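# Separate emitter holder from filter cube, stand both upright

## Task

Detach the emitter holder from the filter cube and set it standing upright next to the cube's remaining half, with both pieces resting flat on the table; the reference picture called manual shows the intended result.

## Robot and tools

ROBOT. Two arms, left_arm and right_arm. Each has six joints and a two-finger gripper. Calibrated bases in the scene frame: left_arm at (-0.025, +0.355, +0.025) m with quat_wxyz (+1.000, 0, 0, -0.010); right_arm at (+0.005, -0.335, +0.002) m with quat_wxyz (+1.000, 0, 0, -0.022). A two-camera stand is fixed to the floor behind the arms. Loose objects may occasionally get a brief shove.

FRAMES. Scene frame: origin at table-top height, halfway between the two nominal bases; +z up, +x out across the table, left_arm on the +y side (arm names do not match image left/right). Each arm's hand position, orientation, velocities and wrist-camera pose are reported in that arm's own base frame. The table and fixed cameras use the scene frame. Printed hand poses may be wrong by a few centimetres, more when reaching far. The gripper's fingers point along its +z and close along its y; end_effector_position is between the pads, about 1 cm short of the fingertips.

ROW LAYOUT. Every command row is one flat list of 14 numbers covering both arms, even if one arm stays still: left_arm's 7 numbers first, then right_arm's 7. Per arm the order is: wrist pitch, elbow, wrist yaw, wrist roll, shoulder, waist, gripper opening. The six joint numbers are absolute target angles in radians, not offsets. Elbow and wrist pitch have flipped signs everywhere (commands, results, refusals). Physical ranges: waist -2.618 to 3.054, shoulder 0.000 to 3.142, elbow 0.000 to 3.142 (so -3.142 to 0.000 as you write it), wrist pitch -1.571 to 1.571, wrist yaw -1.571 to 1.571, wrist roll -2.094 to 2.094. The true limits may differ by up to 0.059 rad. A target more than 0.059 rad beyond a stated end, and farther out than the current angle, gets the call refused; one past the real end is clamped, and the result reports "joint sent to its limit". Opening is an absolute command from -1 (closed) to +1 (fully open). Between those extremes it is matched to grip_measured. To leave a gripper unchanged, repeat its current command, because 0 means half open.

MOTION LIMITS. Per control step a joint's target can lead its measured angle by at most 0.339 rad (waist, shoulder, elbow) or 2.2 rad (wrist joints). If targets would move a gripper more than 200 mm from where it is, that arm's targets are pulled back. Very small changes may not start a joint moving. To hold a joint still, resend its "Joint targets" value.

TOOLS.
execute_actions(actions, cameras): actions is a list of actions; each action holds up to 15 rows of 14 numbers, one row per 1/30 s step, with the last row held if fewer are given. cameras lists camera names, ["all"], or []; images come only when requested or when actions is empty.
move(target, speed, blend, opening_speed, grip_force, blocking, cameras): target is one 14-number row or a list of up to 15 rows, all absolute joint angles. All joints move in sync along joint-space paths, so hands travel in curves, ignoring obstacles and the other arm. speed is the peak rad/s of the joint with the longest way to go (0.01 to 12.57, default 0.5), one value or one per target. blend (rad) rounds corners between listed targets; 0 stops at each. opening_speed (0.2 or more, per second on the -1..+1 scale) ramps the fingers gradually. grip_force sets the per-pad force cap in newtons, 10 to 50, one value or one per arm; it persists, and lower values close slowly. blocking=false returns after about 0.5 s while motion continues; a new move then replaces it. The result adds a "move:" line such as done, off_target, moving, held or fault, possibly with limits=held.
wait(seconds, cameras): 0 to 10 s, arms keep their last command.
stop(cameras): brakes a running move.
zoom_image(camera, region): region [x0, y0, x1, y1] in pixels, at most 504 by 504, from the latest image of that camera.
show_instructions(): shows the reference images.
finished_scene(scene): ends the current scene, given its number; irreversible.

RESULTS. Joint positions and Joint velocities list each arm's joints in the row order, then finger-pad gap (m; 0.094 when fully open). "Within noise" means velocities are negligible. Joint targets are the angles currently being driven toward. Tool commands show present gripper commands. grip_measured reads the opening on the command scale (a few mm wide when empty, narrower than the part when squeezing). grip_effort_nm is gripper motor effort, negative closing; it does not drop to zero at rest. Joint torques follow joint order without the gripper, include gravity, and numbers 2, 5 and 6 wrap at ±28 N m. "joint command not followed" means the clearance check altered targets. MOTOR HOT appears at 75 °C; at 90 °C an OVER-TEMPERATURE FAULT folds that arm and disables it.

CAMERAS. cam_head_left, cam_head_right, cam_high, cam_low, cam_left_wrist, cam_right_wrist, all 896x504. Approximate focal lengths in pixels: about 470 for the head cameras, 477 for cam_high, 386 for cam_low, 454 and 462 for the wrist cameras.

AVOID. Any part falling off the table or left off it; dropping or releasing moving parts; fast impacts with fixed or heavy things; contact or squeezing between the two arms, including closing on the other gripper's fingers; strain on the wrist camera cables; overheating from long loaded holds, outstretched poses or pushing at unreachable targets. Close gently on fragile parts using opening_speed or a lower grip_force.

Each tool is called after "Emit:" as a command line: name --argument value for each argument, lists and objects as JSON in quotes; but a table of rows of numbers goes row by row, as --pt "numbers of a row", without its own name.

Reference images:

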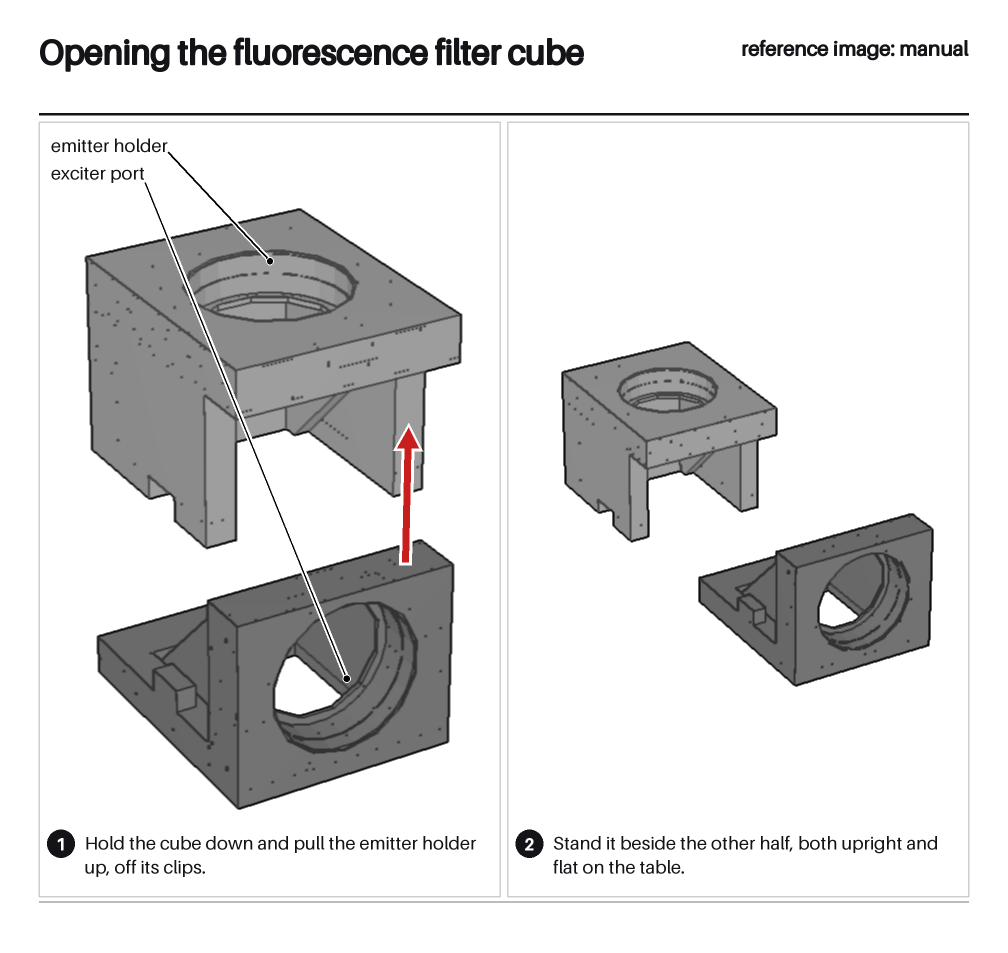

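## Session

Emit:
execute_actions --actions '[]'

Scene clock: 0.00 s.
left_arm: end_effector_position=(+0.3882, -0.0015, +0.3983) grip_measured=+1.000 grip_effort_nm=n/a end_effector_quat_wxyz=(+0.696, +0.000, +0.718, -0.010) | right_arm: end_effector_position=(+0.4113, -0.0020, +0.1383) grip_measured=+1.000 grip_effort_nm=n/a end_effector_quat_wxyz=(+0.613, +0.024, +0.787, -0.064)
Joint names: [wrist pitch, elbow, wrist yaw, wrist roll, shoulder, waist]
Joint positions: left_arm=[0.017 -1.05 0.016 -0.013 1.064 0.001 0.094] | right_arm=[-0.799 -0.433 0.215 -0.019 1.481 0.086 0.094]
Joint velocities: within noise
Joint torques (N m): no reading
Heat: left arm: 22 °C; right arm: 23 °C.
Joint targets: left_arm=[0.019 -1.059 0.016 -0.014 1.056 0.001] | right_arm=[-0.800 -0.441 0.217 -0.020 1.473 0.086]
Tool commands: left_gripper/opening=+1.0 right_gripper/opening=+1.0

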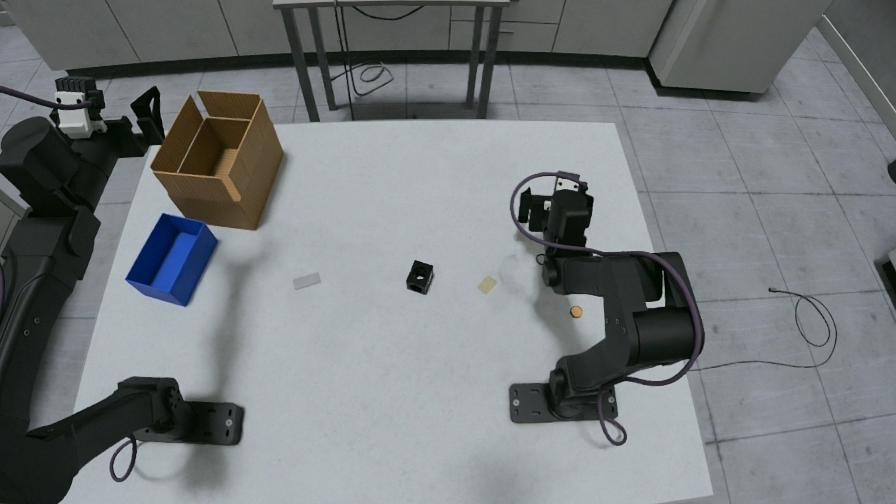

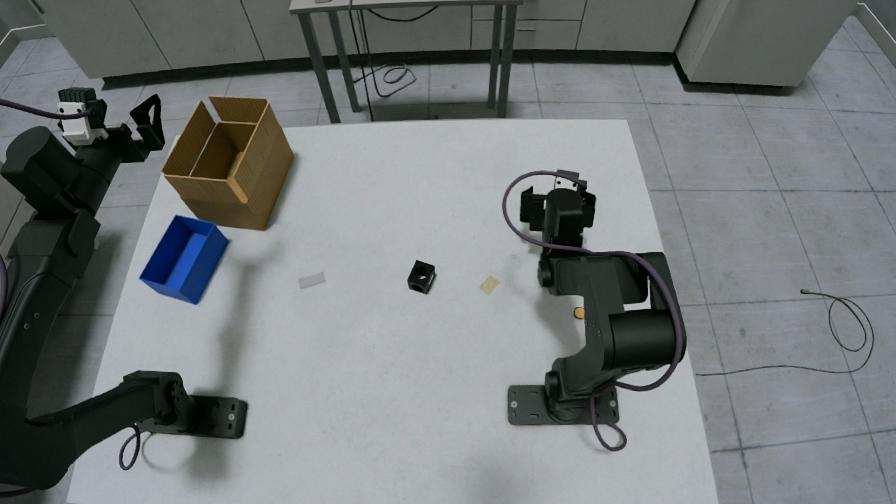

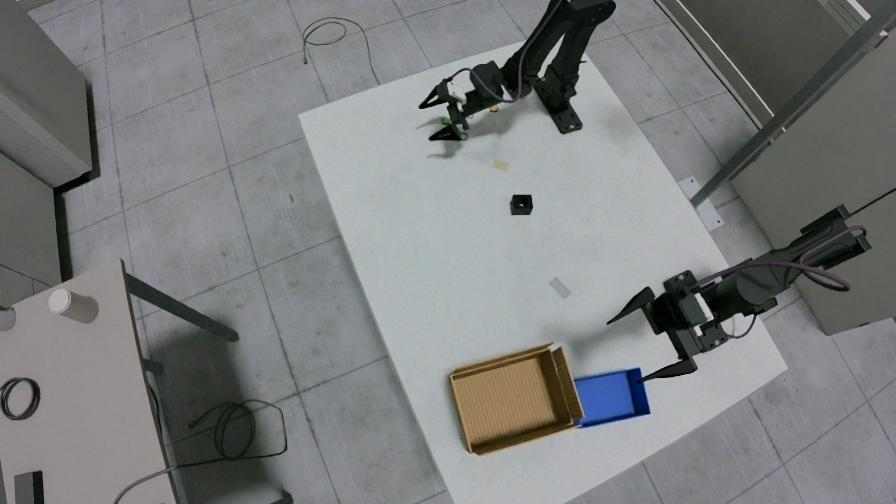

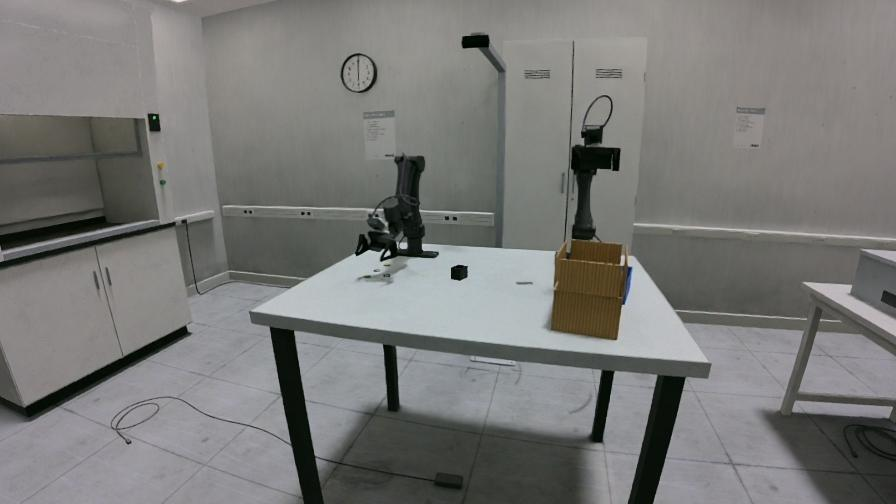

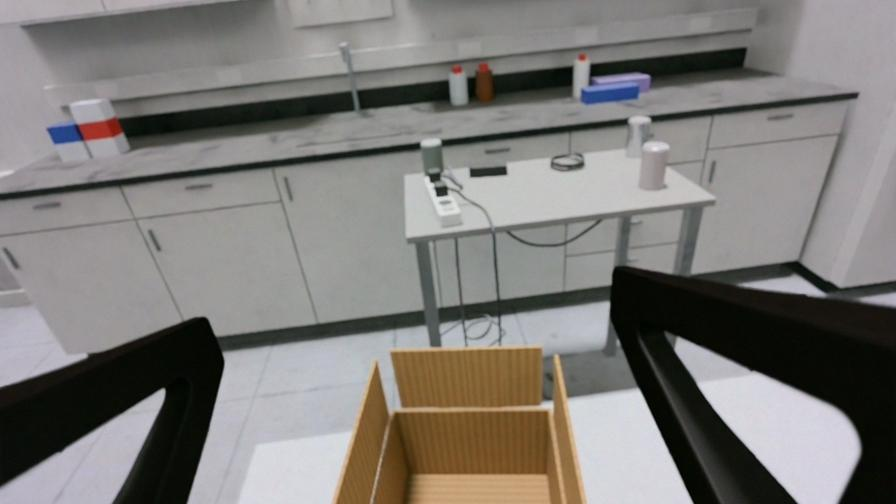

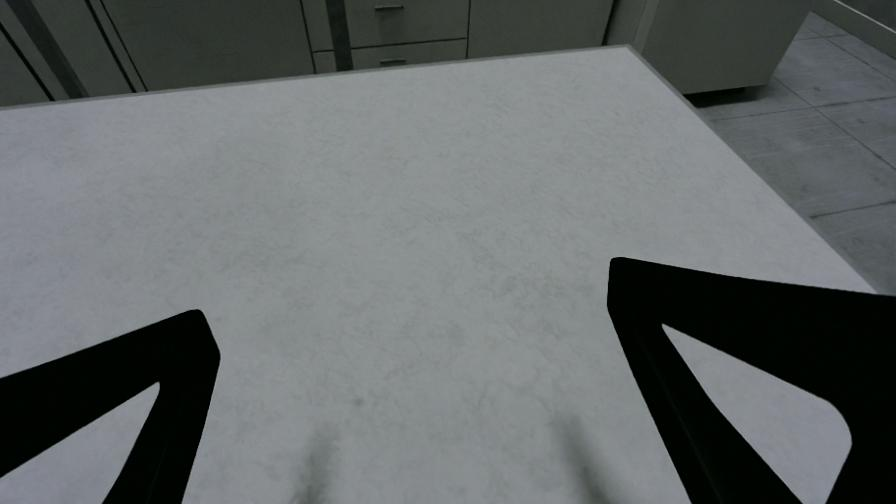

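Emit:
zoom_image --camera "cam_head_left" --region '[380, 240, 470, 310]'

Emit:
zoom_image --camera "cam_low" --region '[425, 245, 495, 295]'

Emit:
zoom_image --camera "cam_high" --region '[485, 180, 555, 225]'

Scaled by 5.600 from the camera's 896x504 image, which has a finer 1280x720 frame.

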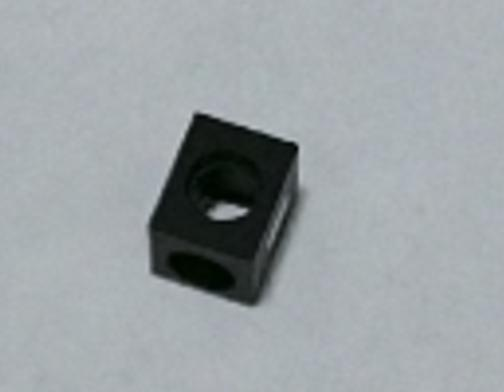

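Scaled by 7.200 from the camera's 896x504 image, which has a finer 1280x720 frame.

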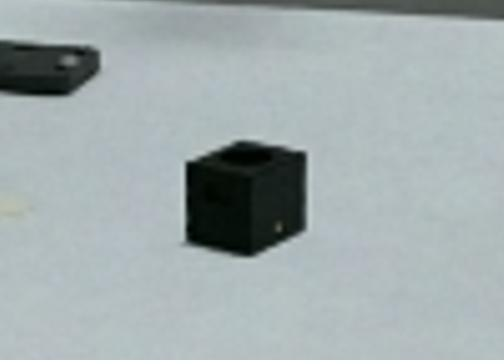

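Scaled by 7.200 from the camera's 896x504 image, which has a finer 1280x720 frame.

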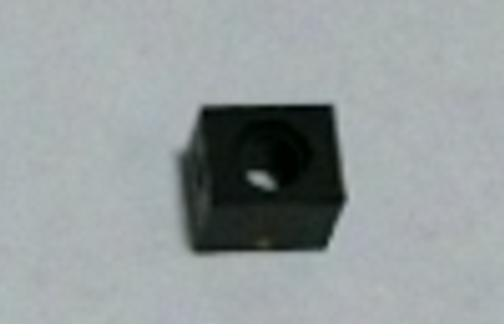

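Emit:
move --target '[0.019,-1.059,0.016,-0.014,1.056,0.001,1,1.19,-1.587,0,0,1.448,0.68,1]' --speed 1.0 --cameras '["cam_head_left","cam_right_wrist","cam_high"]'

Scene clock: 8.13 s.
left_arm: end_effector_position=(+0.3882, -0.0015, +0.3983) grip_measured=+1.000 grip_effort_nm=0.05 end_effector_quat_wxyz=(+0.696, +0.000, +0.718, -0.010) | right_arm: end_effector_position=(+0.2743, +0.2193, +0.2437) grip_measured=+1.000 grip_effort_nm=0.01 end_effector_quat_wxyz=(+0.234, -0.323, +0.914, +0.078)
Joint names: [wrist pitch, elbow, wrist yaw, wrist roll, shoulder, waist]
Joint positions: left_arm=[0.017 -1.05 0.016 -0.013 1.064 0.001 0.094] | right_arm=[1.167 -1.563 0.005 -0.007 1.469 0.674 0.094]
Joint torques (N m): left_arm=[-2 -6.6 -0.02 -0.04 -2.82 0.08] | right_arm=[-0.95 -8.75 -0.05 0.07 -7.35 0.47]
Heat: left arm: 24 °C; right arm: 23 °C.
Joint targets: left_arm=[0.019 -1.059 0.016 -0.014 1.056 0.001] | right_arm=[1.190 -1.587 0.000 0.000 1.448 0.680]
move: done
Images, in order (width x height): cam_head_left 896x504, cam_high 896x504, cam_right_wrist 896x504.

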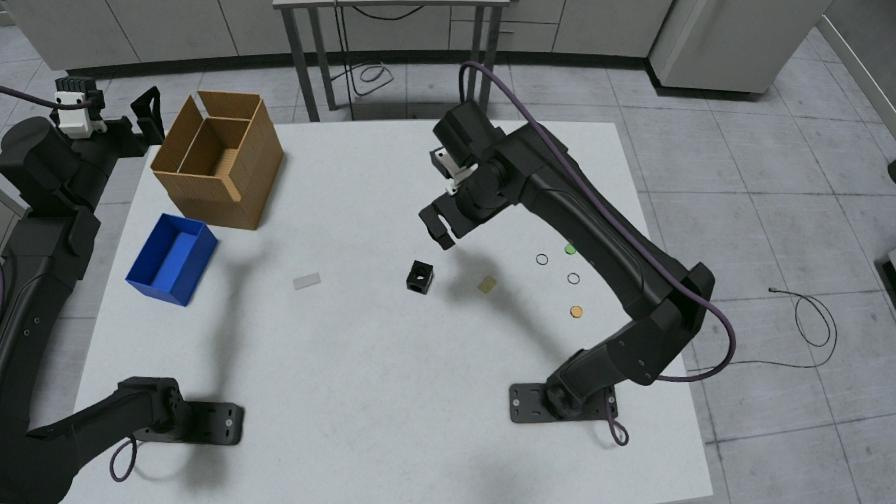

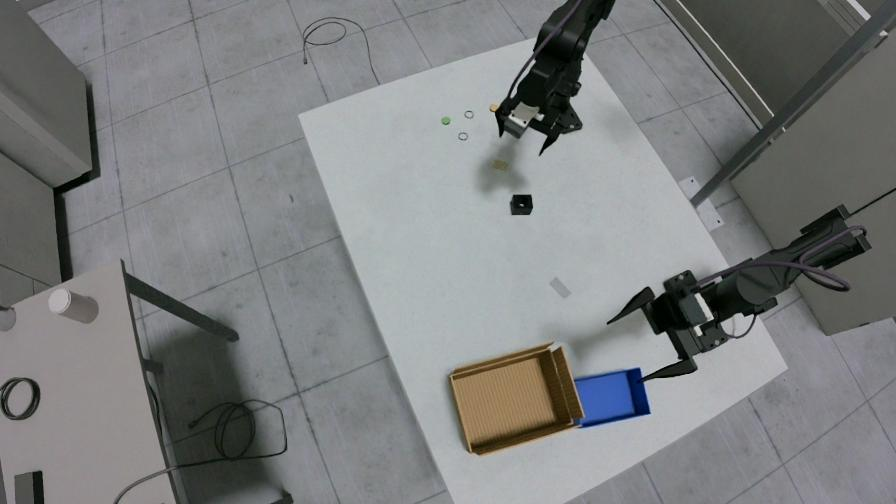

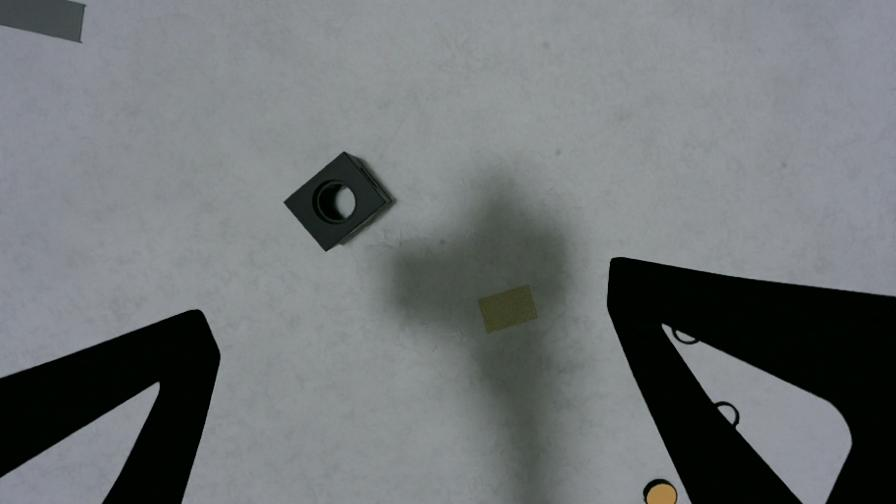

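Emit:
move --target '[0.019,-1.059,0.016,-0.014,1.056,0.001,1,1.4,-1.918,0,0,1.918,0.8,1]' --speed 1.0 --cameras '["cam_head_left","cam_right_wrist","cam_high"]'

Scene clock: 14.40 s.
left_arm: end_effector_position=(+0.3882, -0.0015, +0.3983) grip_measured=+1.000 grip_effort_nm=0.06 end_effector_quat_wxyz=(+0.696, +0.000, +0.718, -0.010) | right_arm: end_effector_position=(+0.2787, +0.2859, +0.1754) grip_measured=+1.000 grip_effort_nm=0.01 end_effector_quat_wxyz=(+0.082, -0.389, +0.917, +0.033)
Joint names: [wrist pitch, elbow, wrist yaw, wrist roll, shoulder, waist]
Joint positions: left_arm=[0.017 -1.05 0.016 -0.013 1.064 0.001 0.094] | right_arm=[1.372 -1.893 0.002 -0.007 1.914 0.797 0.094]
Joint torques (N m): left_arm=[-2 -6.63 0 -0.03 -2.85 0.05] | right_arm=[-0.35 -8.51 -0.03 0.05 -9.05 0.23]
Heat: left arm: 25 °C; right arm: 23 °C.
Joint targets: left_arm=[0.019 -1.059 0.016 -0.014 1.056 0.001] | right_arm=[1.400 -1.918 0.000 0.000 1.918 0.800]
move: done
Images, in order (width x height): cam_head_left 896x504, cam_high 896x504, cam_right_wrist 896x504.

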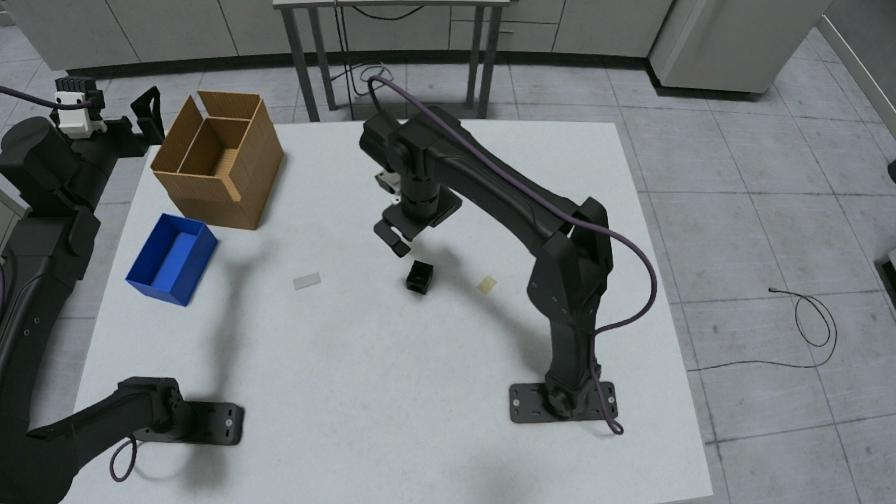

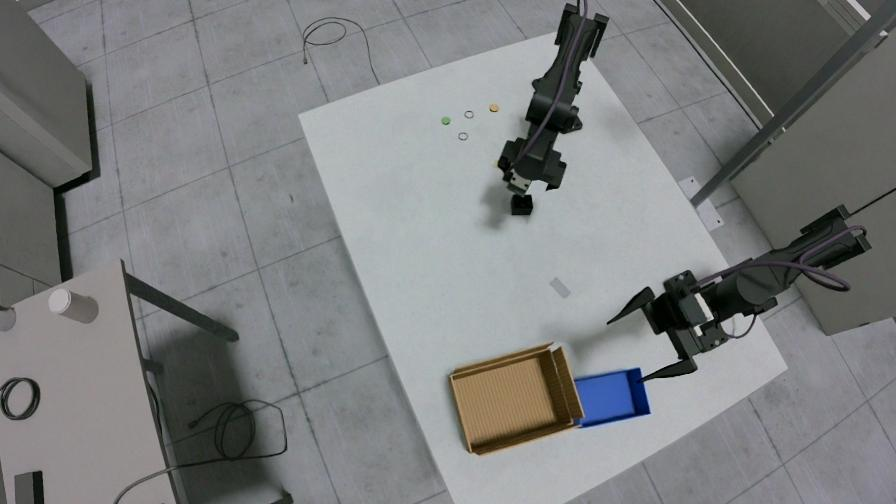

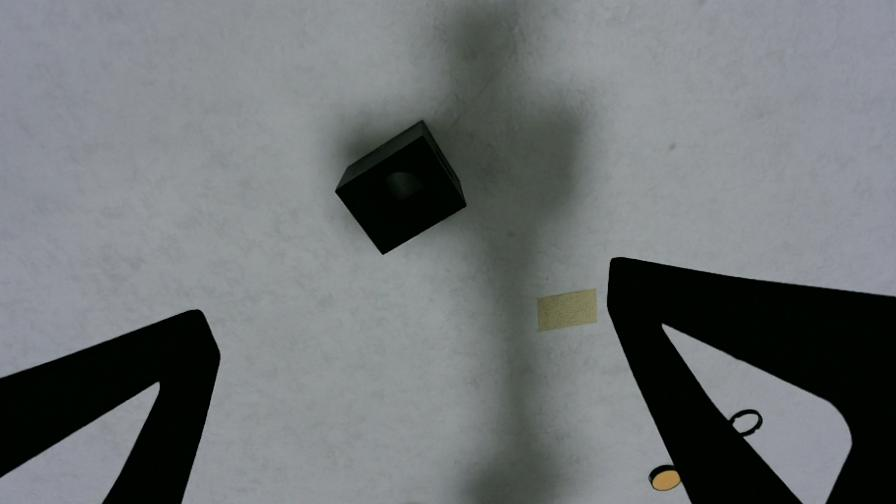

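Emit:
move --target '[0.019,-1.059,0.016,-0.014,1.056,0.001,1,1.383,-1.915,0,1.14,2.10,0.77,1]' --speed 1.0 --cameras '["cam_head_left","cam_right_wrist","cam_high","cam_low"]'

Scene clock: 19.03 s.
left_arm: end_effector_position=(+0.3882, -0.0015, +0.3983) grip_measured=+1.000 grip_effort_nm=0.05 end_effector_quat_wxyz=(+0.696, +0.000, +0.718, -0.010) | right_arm: end_effector_position=(+0.2864, +0.2842, +0.1114) grip_measured=+1.000 grip_effort_nm=0.01 end_effector_quat_wxyz=(+0.002, +0.174, +0.985, +0.005)
Joint names: [wrist pitch, elbow, wrist yaw, wrist roll, shoulder, waist]
Joint positions: left_arm=[0.017 -1.05 0.016 -0.013 1.064 0.001 0.094] | right_arm=[1.371 -1.893 -0.002 1.128 2.082 0.778 0.094]
Joint torques (N m): left_arm=[-2 -6.57 -0.02 -0.04 -2.81 0.08] | right_arm=[-0.18 -8.05 0 0.11 -9.09 -0.76]
Heat: left arm: 26 °C; right arm: 23 °C.
Joint targets: left_arm=[0.019 -1.059 0.016 -0.014 1.056 0.001] | right_arm=[1.383 -1.915 0.000 1.140 2.100 0.770]
move: done
Images, in order (width x height): cam_head_left 896x504, cam_high 896x504, cam_low 896x504, cam_right_wrist 896x504.

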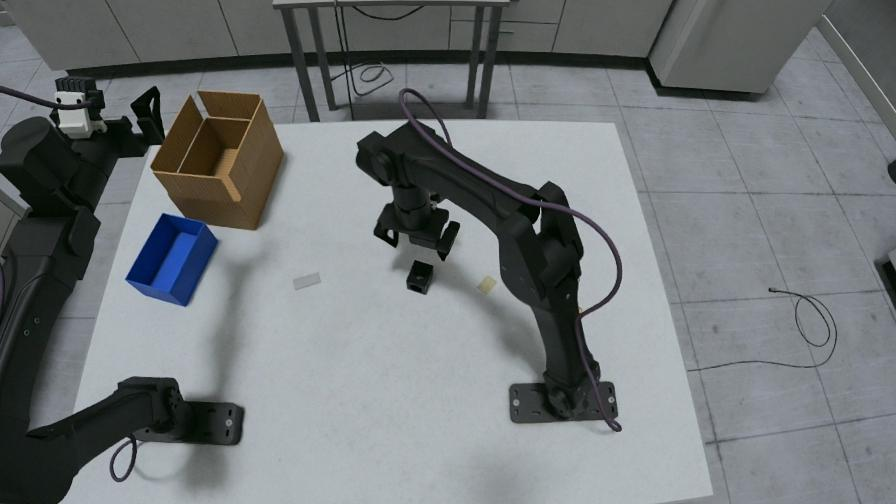

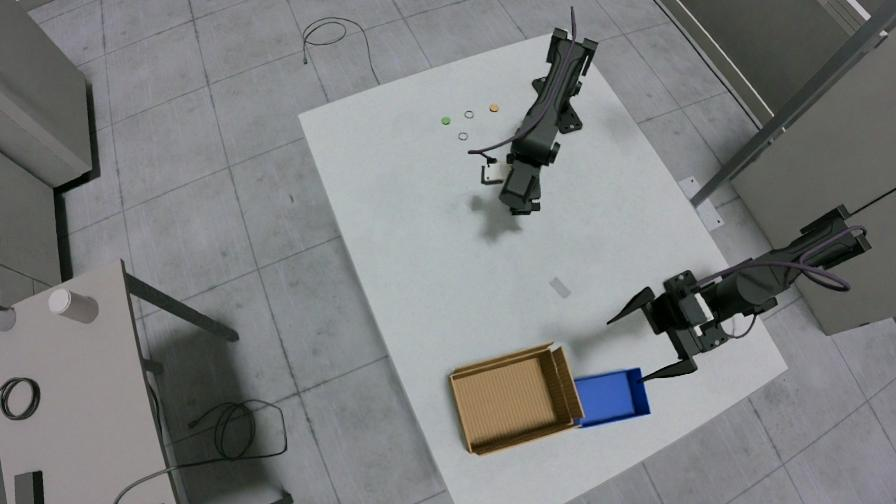

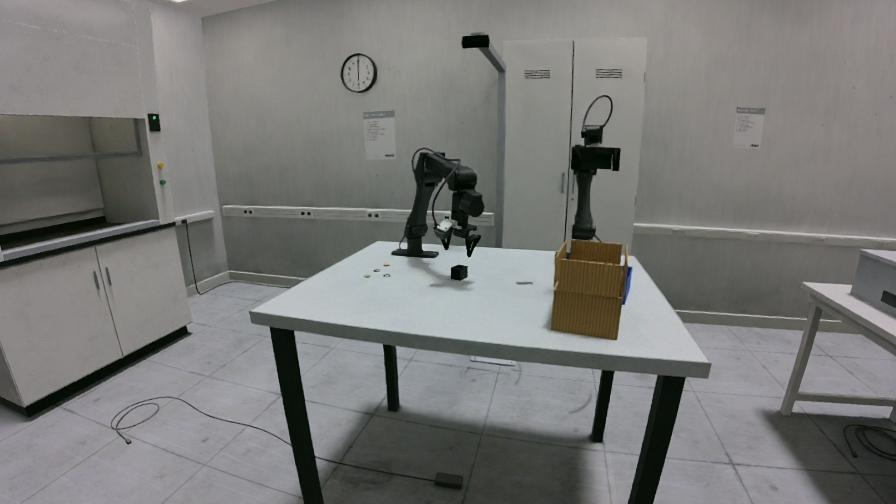

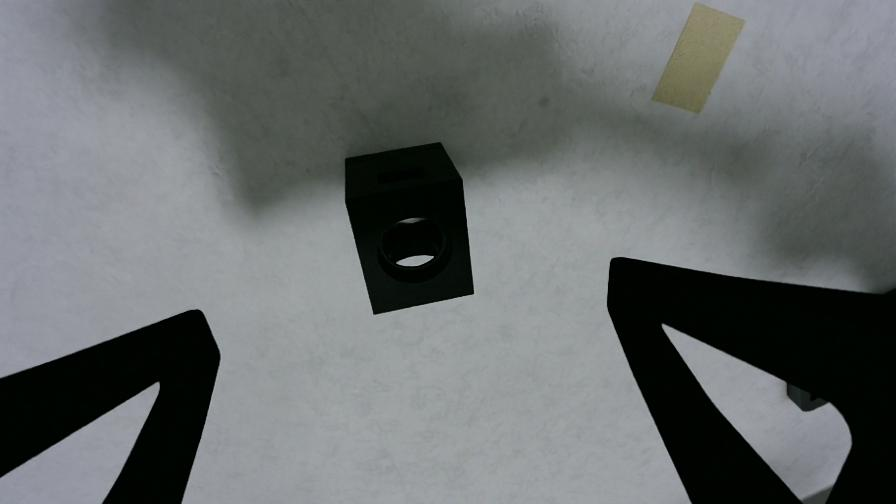

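Emit:
move --target '[0.019,-1.059,0.016,-0.014,1.056,0.001,1,1.19,-1.716,0,1.08,2.095,0.79,1]' --speed 0.6 --cameras '["cam_right_wrist"]'

Emit:
zoom_image --camera "cam_right_wrist" --region '[180, 60, 680, 500]'

Scene clock: 21.47 s.
left_arm: end_effector_position=(+0.3882, -0.0015, +0.3983) grip_measured=+1.000 grip_effort_nm=0.05 end_effector_quat_wxyz=(+0.696, +0.000, +0.718, -0.010) | right_arm: end_effector_position=(+0.2883, +0.2882, +0.0689) grip_measured=+1.000 grip_effort_nm=0.01 end_effector_quat_wxyz=(+0.009, +0.150, +0.989, +0.014)
Joint names: [wrist pitch, elbow, wrist yaw, wrist roll, shoulder, waist]
Joint positions: left_arm=[0.017 -1.05 0.016 -0.013 1.064 0.001 0.094] | right_arm=[1.18 -1.724 -0.002 1.083 2.082 0.782 0.094]
Joint torques (N m): left_arm=[-2 -6.61 -0.01 -0.03 -2.86 0.06] | right_arm=[-0.2 -5.18 0.03 -0.03 -9.52 0.66]
Heat: left arm: 26 °C; right arm: 23 °C.
Joint targets: left_arm=[0.019 -1.059 0.016 -0.014 1.056 0.001] | right_arm=[1.190 -1.716 0.000 1.080 2.095 0.790]
move: done
Images, in order (width x height): cam_right_wrist 896x504.

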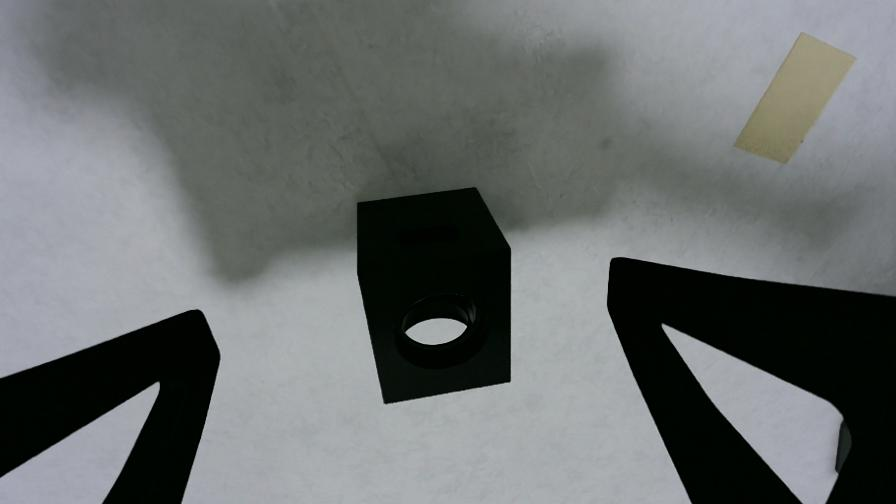

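Scaled by 1.008 from the camera's 896x504 image, which has a finer 1280x720 frame.

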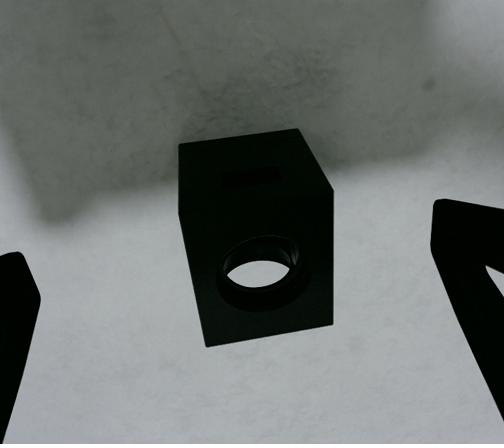

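Emit:
move --target '[0.019,-1.059,0.016,-0.014,1.056,0.001,1,1.142,-1.645,0,1.08,2.089,0.802,1]' --speed 0.5 --cameras '["cam_right_wrist","cam_low"]'

Emit:
zoom_image --camera "cam_low" --region '[415, 205, 505, 295]'

Scene clock: 23.50 s.
left_arm: end_effector_position=(+0.3882, -0.0015, +0.3983) grip_measured=+1.000 grip_effort_nm=0.06 end_effector_quat_wxyz=(+0.696, +0.000, +0.718, -0.010) | right_arm: end_effector_position=(+0.2789, +0.2863, +0.0516) grip_measured=+1.000 grip_effort_nm=0.01 end_effector_quat_wxyz=(+0.002, +0.143, +0.990, +0.006)
Joint names: [wrist pitch, elbow, wrist yaw, wrist roll, shoulder, waist]
Joint positions: left_arm=[0.017 -1.05 0.016 -0.013 1.064 0.001 0.094] | right_arm=[1.132 -1.655 -0.003 1.082 2.082 0.795 0.094]
Joint torques (N m): left_arm=[-2 -6.61 -0.01 -0.04 -2.84 0.1] | right_arm=[-0.19 -4.94 0.02 -0.04 -9.94 0.61]
Heat: left arm: 27 °C; right arm: 23 °C.
Joint targets: left_arm=[0.019 -1.059 0.016 -0.014 1.056 0.001] | right_arm=[1.142 -1.645 0.000 1.080 2.089 0.802]
move: done
Images, in order (width x height): cam_low 896x504, cam_right_wrist 896x504.

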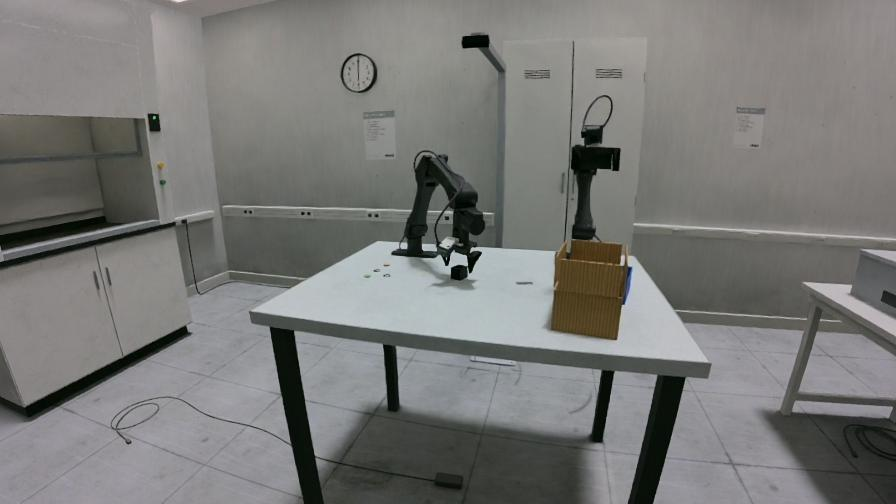

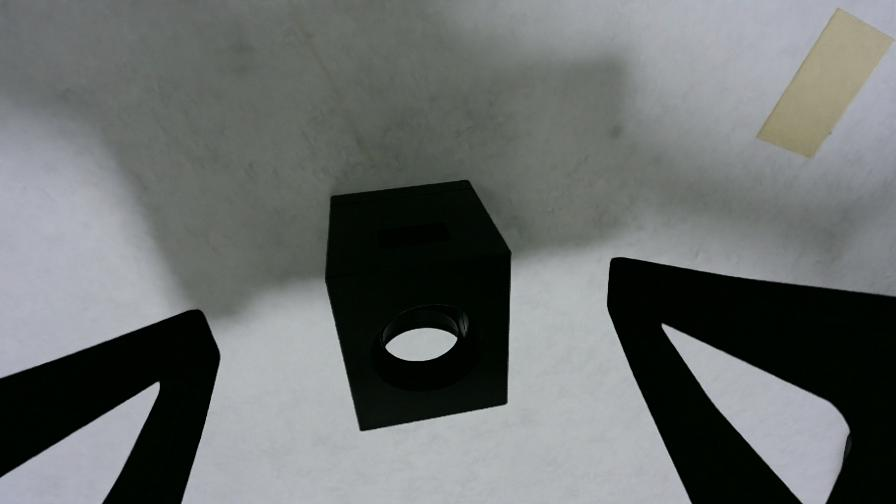

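Scaled by 5.600 from the camera's 896x504 image, which has a finer 1280x720 frame.

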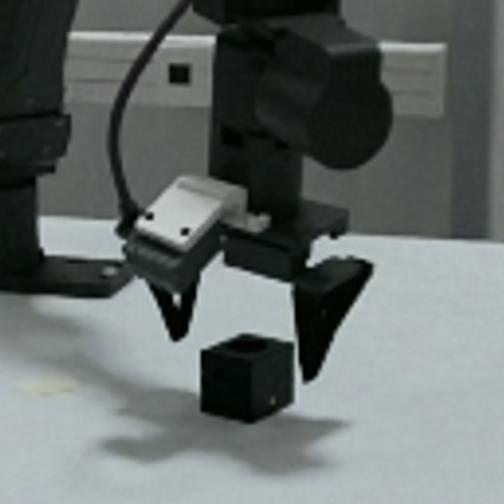

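Emit:
move --target '[0.019,-1.059,0.016,-0.014,1.056,0.001,1,1.087,-1.600,0,1.08,2.105,0.803,1]' --speed 0.3 --cameras '["cam_right_wrist","cam_low"]'

Emit:
zoom_image --camera "cam_low" --region '[415, 205, 505, 295]'

Scene clock: 25.43 s.
left_arm: end_effector_position=(+0.3882, -0.0015, +0.3983) grip_measured=+1.000 grip_effort_nm=0.06 end_effector_quat_wxyz=(+0.696, +0.000, +0.718, -0.010) | right_arm: end_effector_position=(+0.2790, +0.2865, +0.0406) grip_measured=+1.000 grip_effort_nm=0.01 end_effector_quat_wxyz=(+0.005, +0.143, +0.990, +0.010)
Joint names: [wrist pitch, elbow, wrist yaw, wrist roll, shoulder, waist]
Joint positions: left_arm=[0.017 -1.05 0.016 -0.013 1.064 0.001 0.094] | right_arm=[1.078 -1.61 -0.003 1.082 2.082 0.795 0.094]
Joint torques (N m): left_arm=[-2.01 -6.54 -0.01 -0.05 -2.82 0.01] | right_arm=[-0.25 -4.81 0.01 -0.05 -8.62 0.66]
Heat: left arm: 27 °C; right arm: 23 °C.
Joint targets: left_arm=[0.019 -1.059 0.016 -0.014 1.056 0.001] | right_arm=[1.087 -1.600 0.000 1.080 2.105 0.803]
move: done
Images, in order (width x height): cam_low 896x504, cam_right_wrist 896x504.

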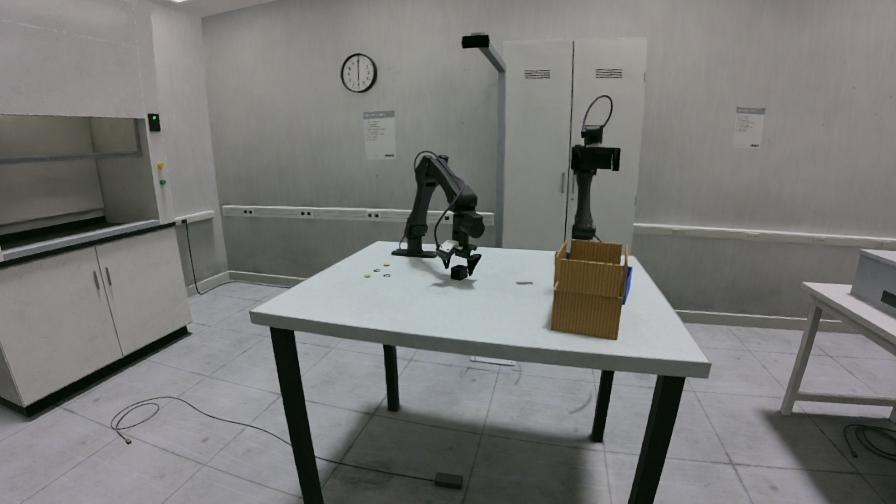

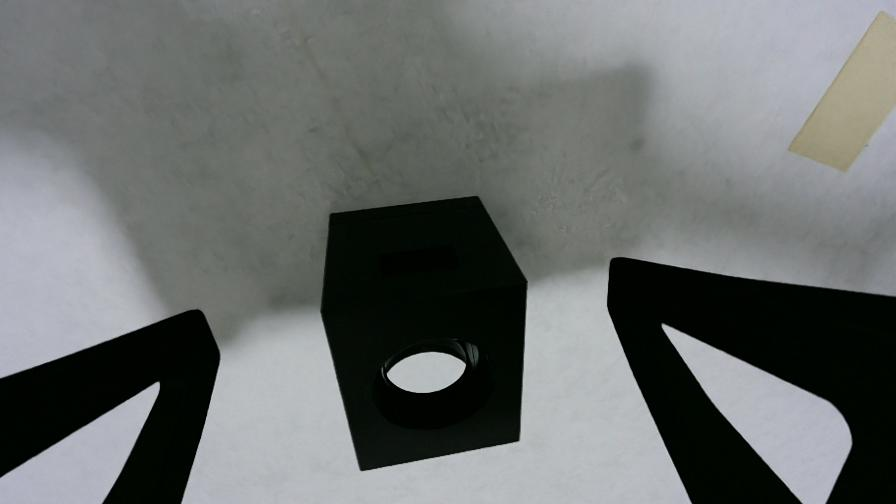

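Scaled by 5.600 from the camera's 896x504 image, which has a finer 1280x720 frame.

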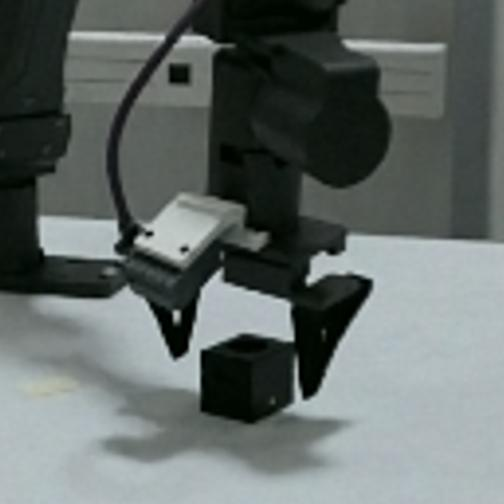

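Emit:
move --target '[0.019,-1.059,0.016,-0.014,1.056,0.001,1,1.083,-1.600,0,1.08,2.125,0.803,1]' --speed 0.3 --cameras '["cam_right_wrist"]'

Scene clock: 42.00 s.
left_arm: end_effector_position=(+0.3882, -0.0015, +0.3983) grip_measured=+1.000 grip_effort_nm=0.05 end_effector_quat_wxyz=(+0.696, +0.000, +0.718, -0.010) | right_arm: end_effector_position=(+0.2785, +0.2859, +0.0321) grip_measured=+1.000 grip_effort_nm=0.01 end_effector_quat_wxyz=(+0.000, +0.143, +0.990, +0.002)
Joint names: [wrist pitch, elbow, wrist yaw, wrist roll, shoulder, waist]
Joint positions: left_arm=[0.017 -1.05 0.016 -0.013 1.064 0.001 0.094] | right_arm=[1.073 -1.61 -0.003 1.082 2.104 0.795 0.094]
Joint torques (N m): left_arm=[-2 -6.6 -0.03 -0.03 -2.84 0.05] | right_arm=[-0.19 -4.79 0.05 -0.04 -8.95 0.66]
Heat: left arm: 28 °C; right arm: 23 °C.
Joint targets: left_arm=[0.019 -1.059 0.016 -0.014 1.056 0.001] | right_arm=[1.083 -1.600 0.000 1.080 2.125 0.803]
move: done
Images, in order (width x height): cam_right_wrist 896x504.

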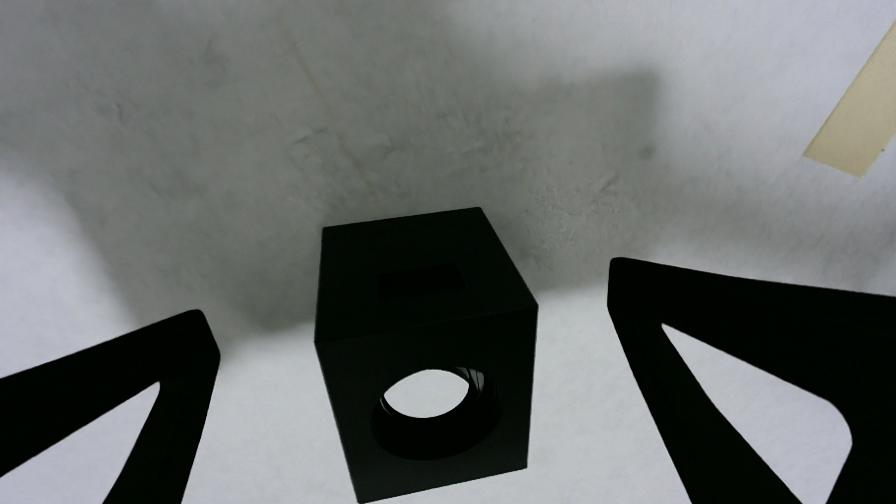

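Emit:
move --target '[0.019,-1.059,0.016,-0.014,1.056,0.001,1,1.083,-1.600,0,1.08,2.125,0.803,-0.3]' --grip_force '[50,30]' --cameras '["cam_right_wrist","cam_low"]'

Emit:
zoom_image --camera "cam_low" --region '[415, 205, 505, 295]'

Scene clock: 45.80 s.
left_arm: end_effector_position=(+0.3882, -0.0015, +0.3983) grip_measured=+1.000 grip_effort_nm=0.05 end_effector_quat_wxyz=(+0.696, +0.000, +0.718, -0.010) | right_arm: end_effector_position=(+0.2784, +0.2860, +0.0321) grip_measured=-0.123 grip_effort_nm=-0.60 end_effector_quat_wxyz=(+0.000, +0.143, +0.990, +0.003)
Joint names: [wrist pitch, elbow, wrist yaw, wrist roll, shoulder, waist]
Joint positions: left_arm=[0.017 -1.05 0.016 -0.013 1.064 0.001 0.094] | right_arm=[1.073 -1.61 -0.004 1.081 2.104 0.795 0.041]
Joint torques (N m): left_arm=[-2 -6.64 -0.02 -0.02 -2.88 0.05] | right_arm=[-0.19 -4.74 0.03 -0.02 -8.99 0.61]
Heat: left arm: 28 °C; right arm: 23 °C.
Joint targets: left_arm=[0.019 -1.059 0.016 -0.014 1.056 0.001] | right_arm=[1.083 -1.600 0.000 1.080 2.125 0.803]
grip_force (N): 50, 30
move: done
Images, in order (width x height): cam_low 896x504, cam_right_wrist 896x504.

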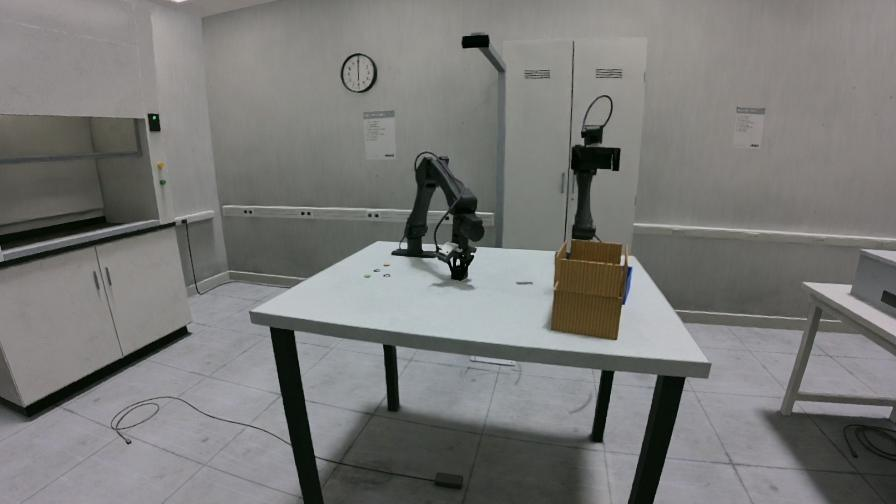

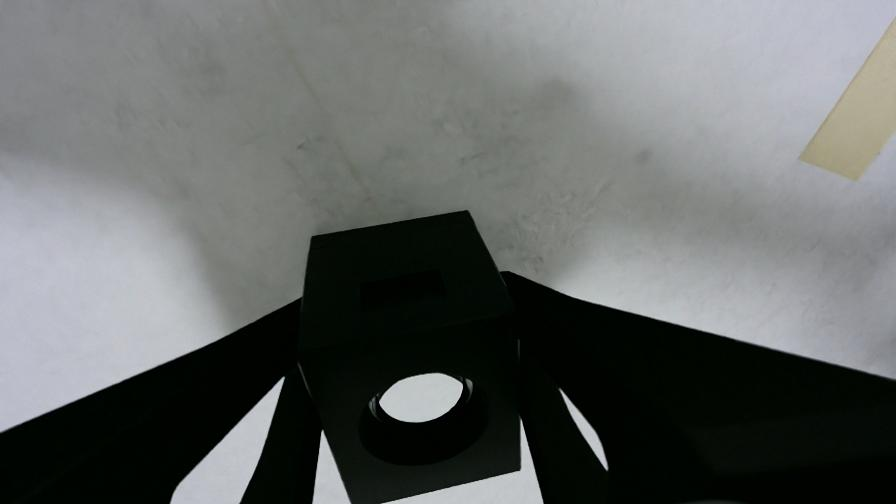

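Scaled by 5.600 from the camera's 896x504 image, which has a finer 1280x720 frame.

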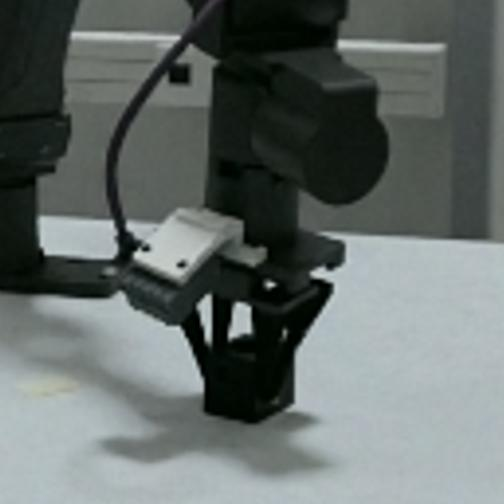

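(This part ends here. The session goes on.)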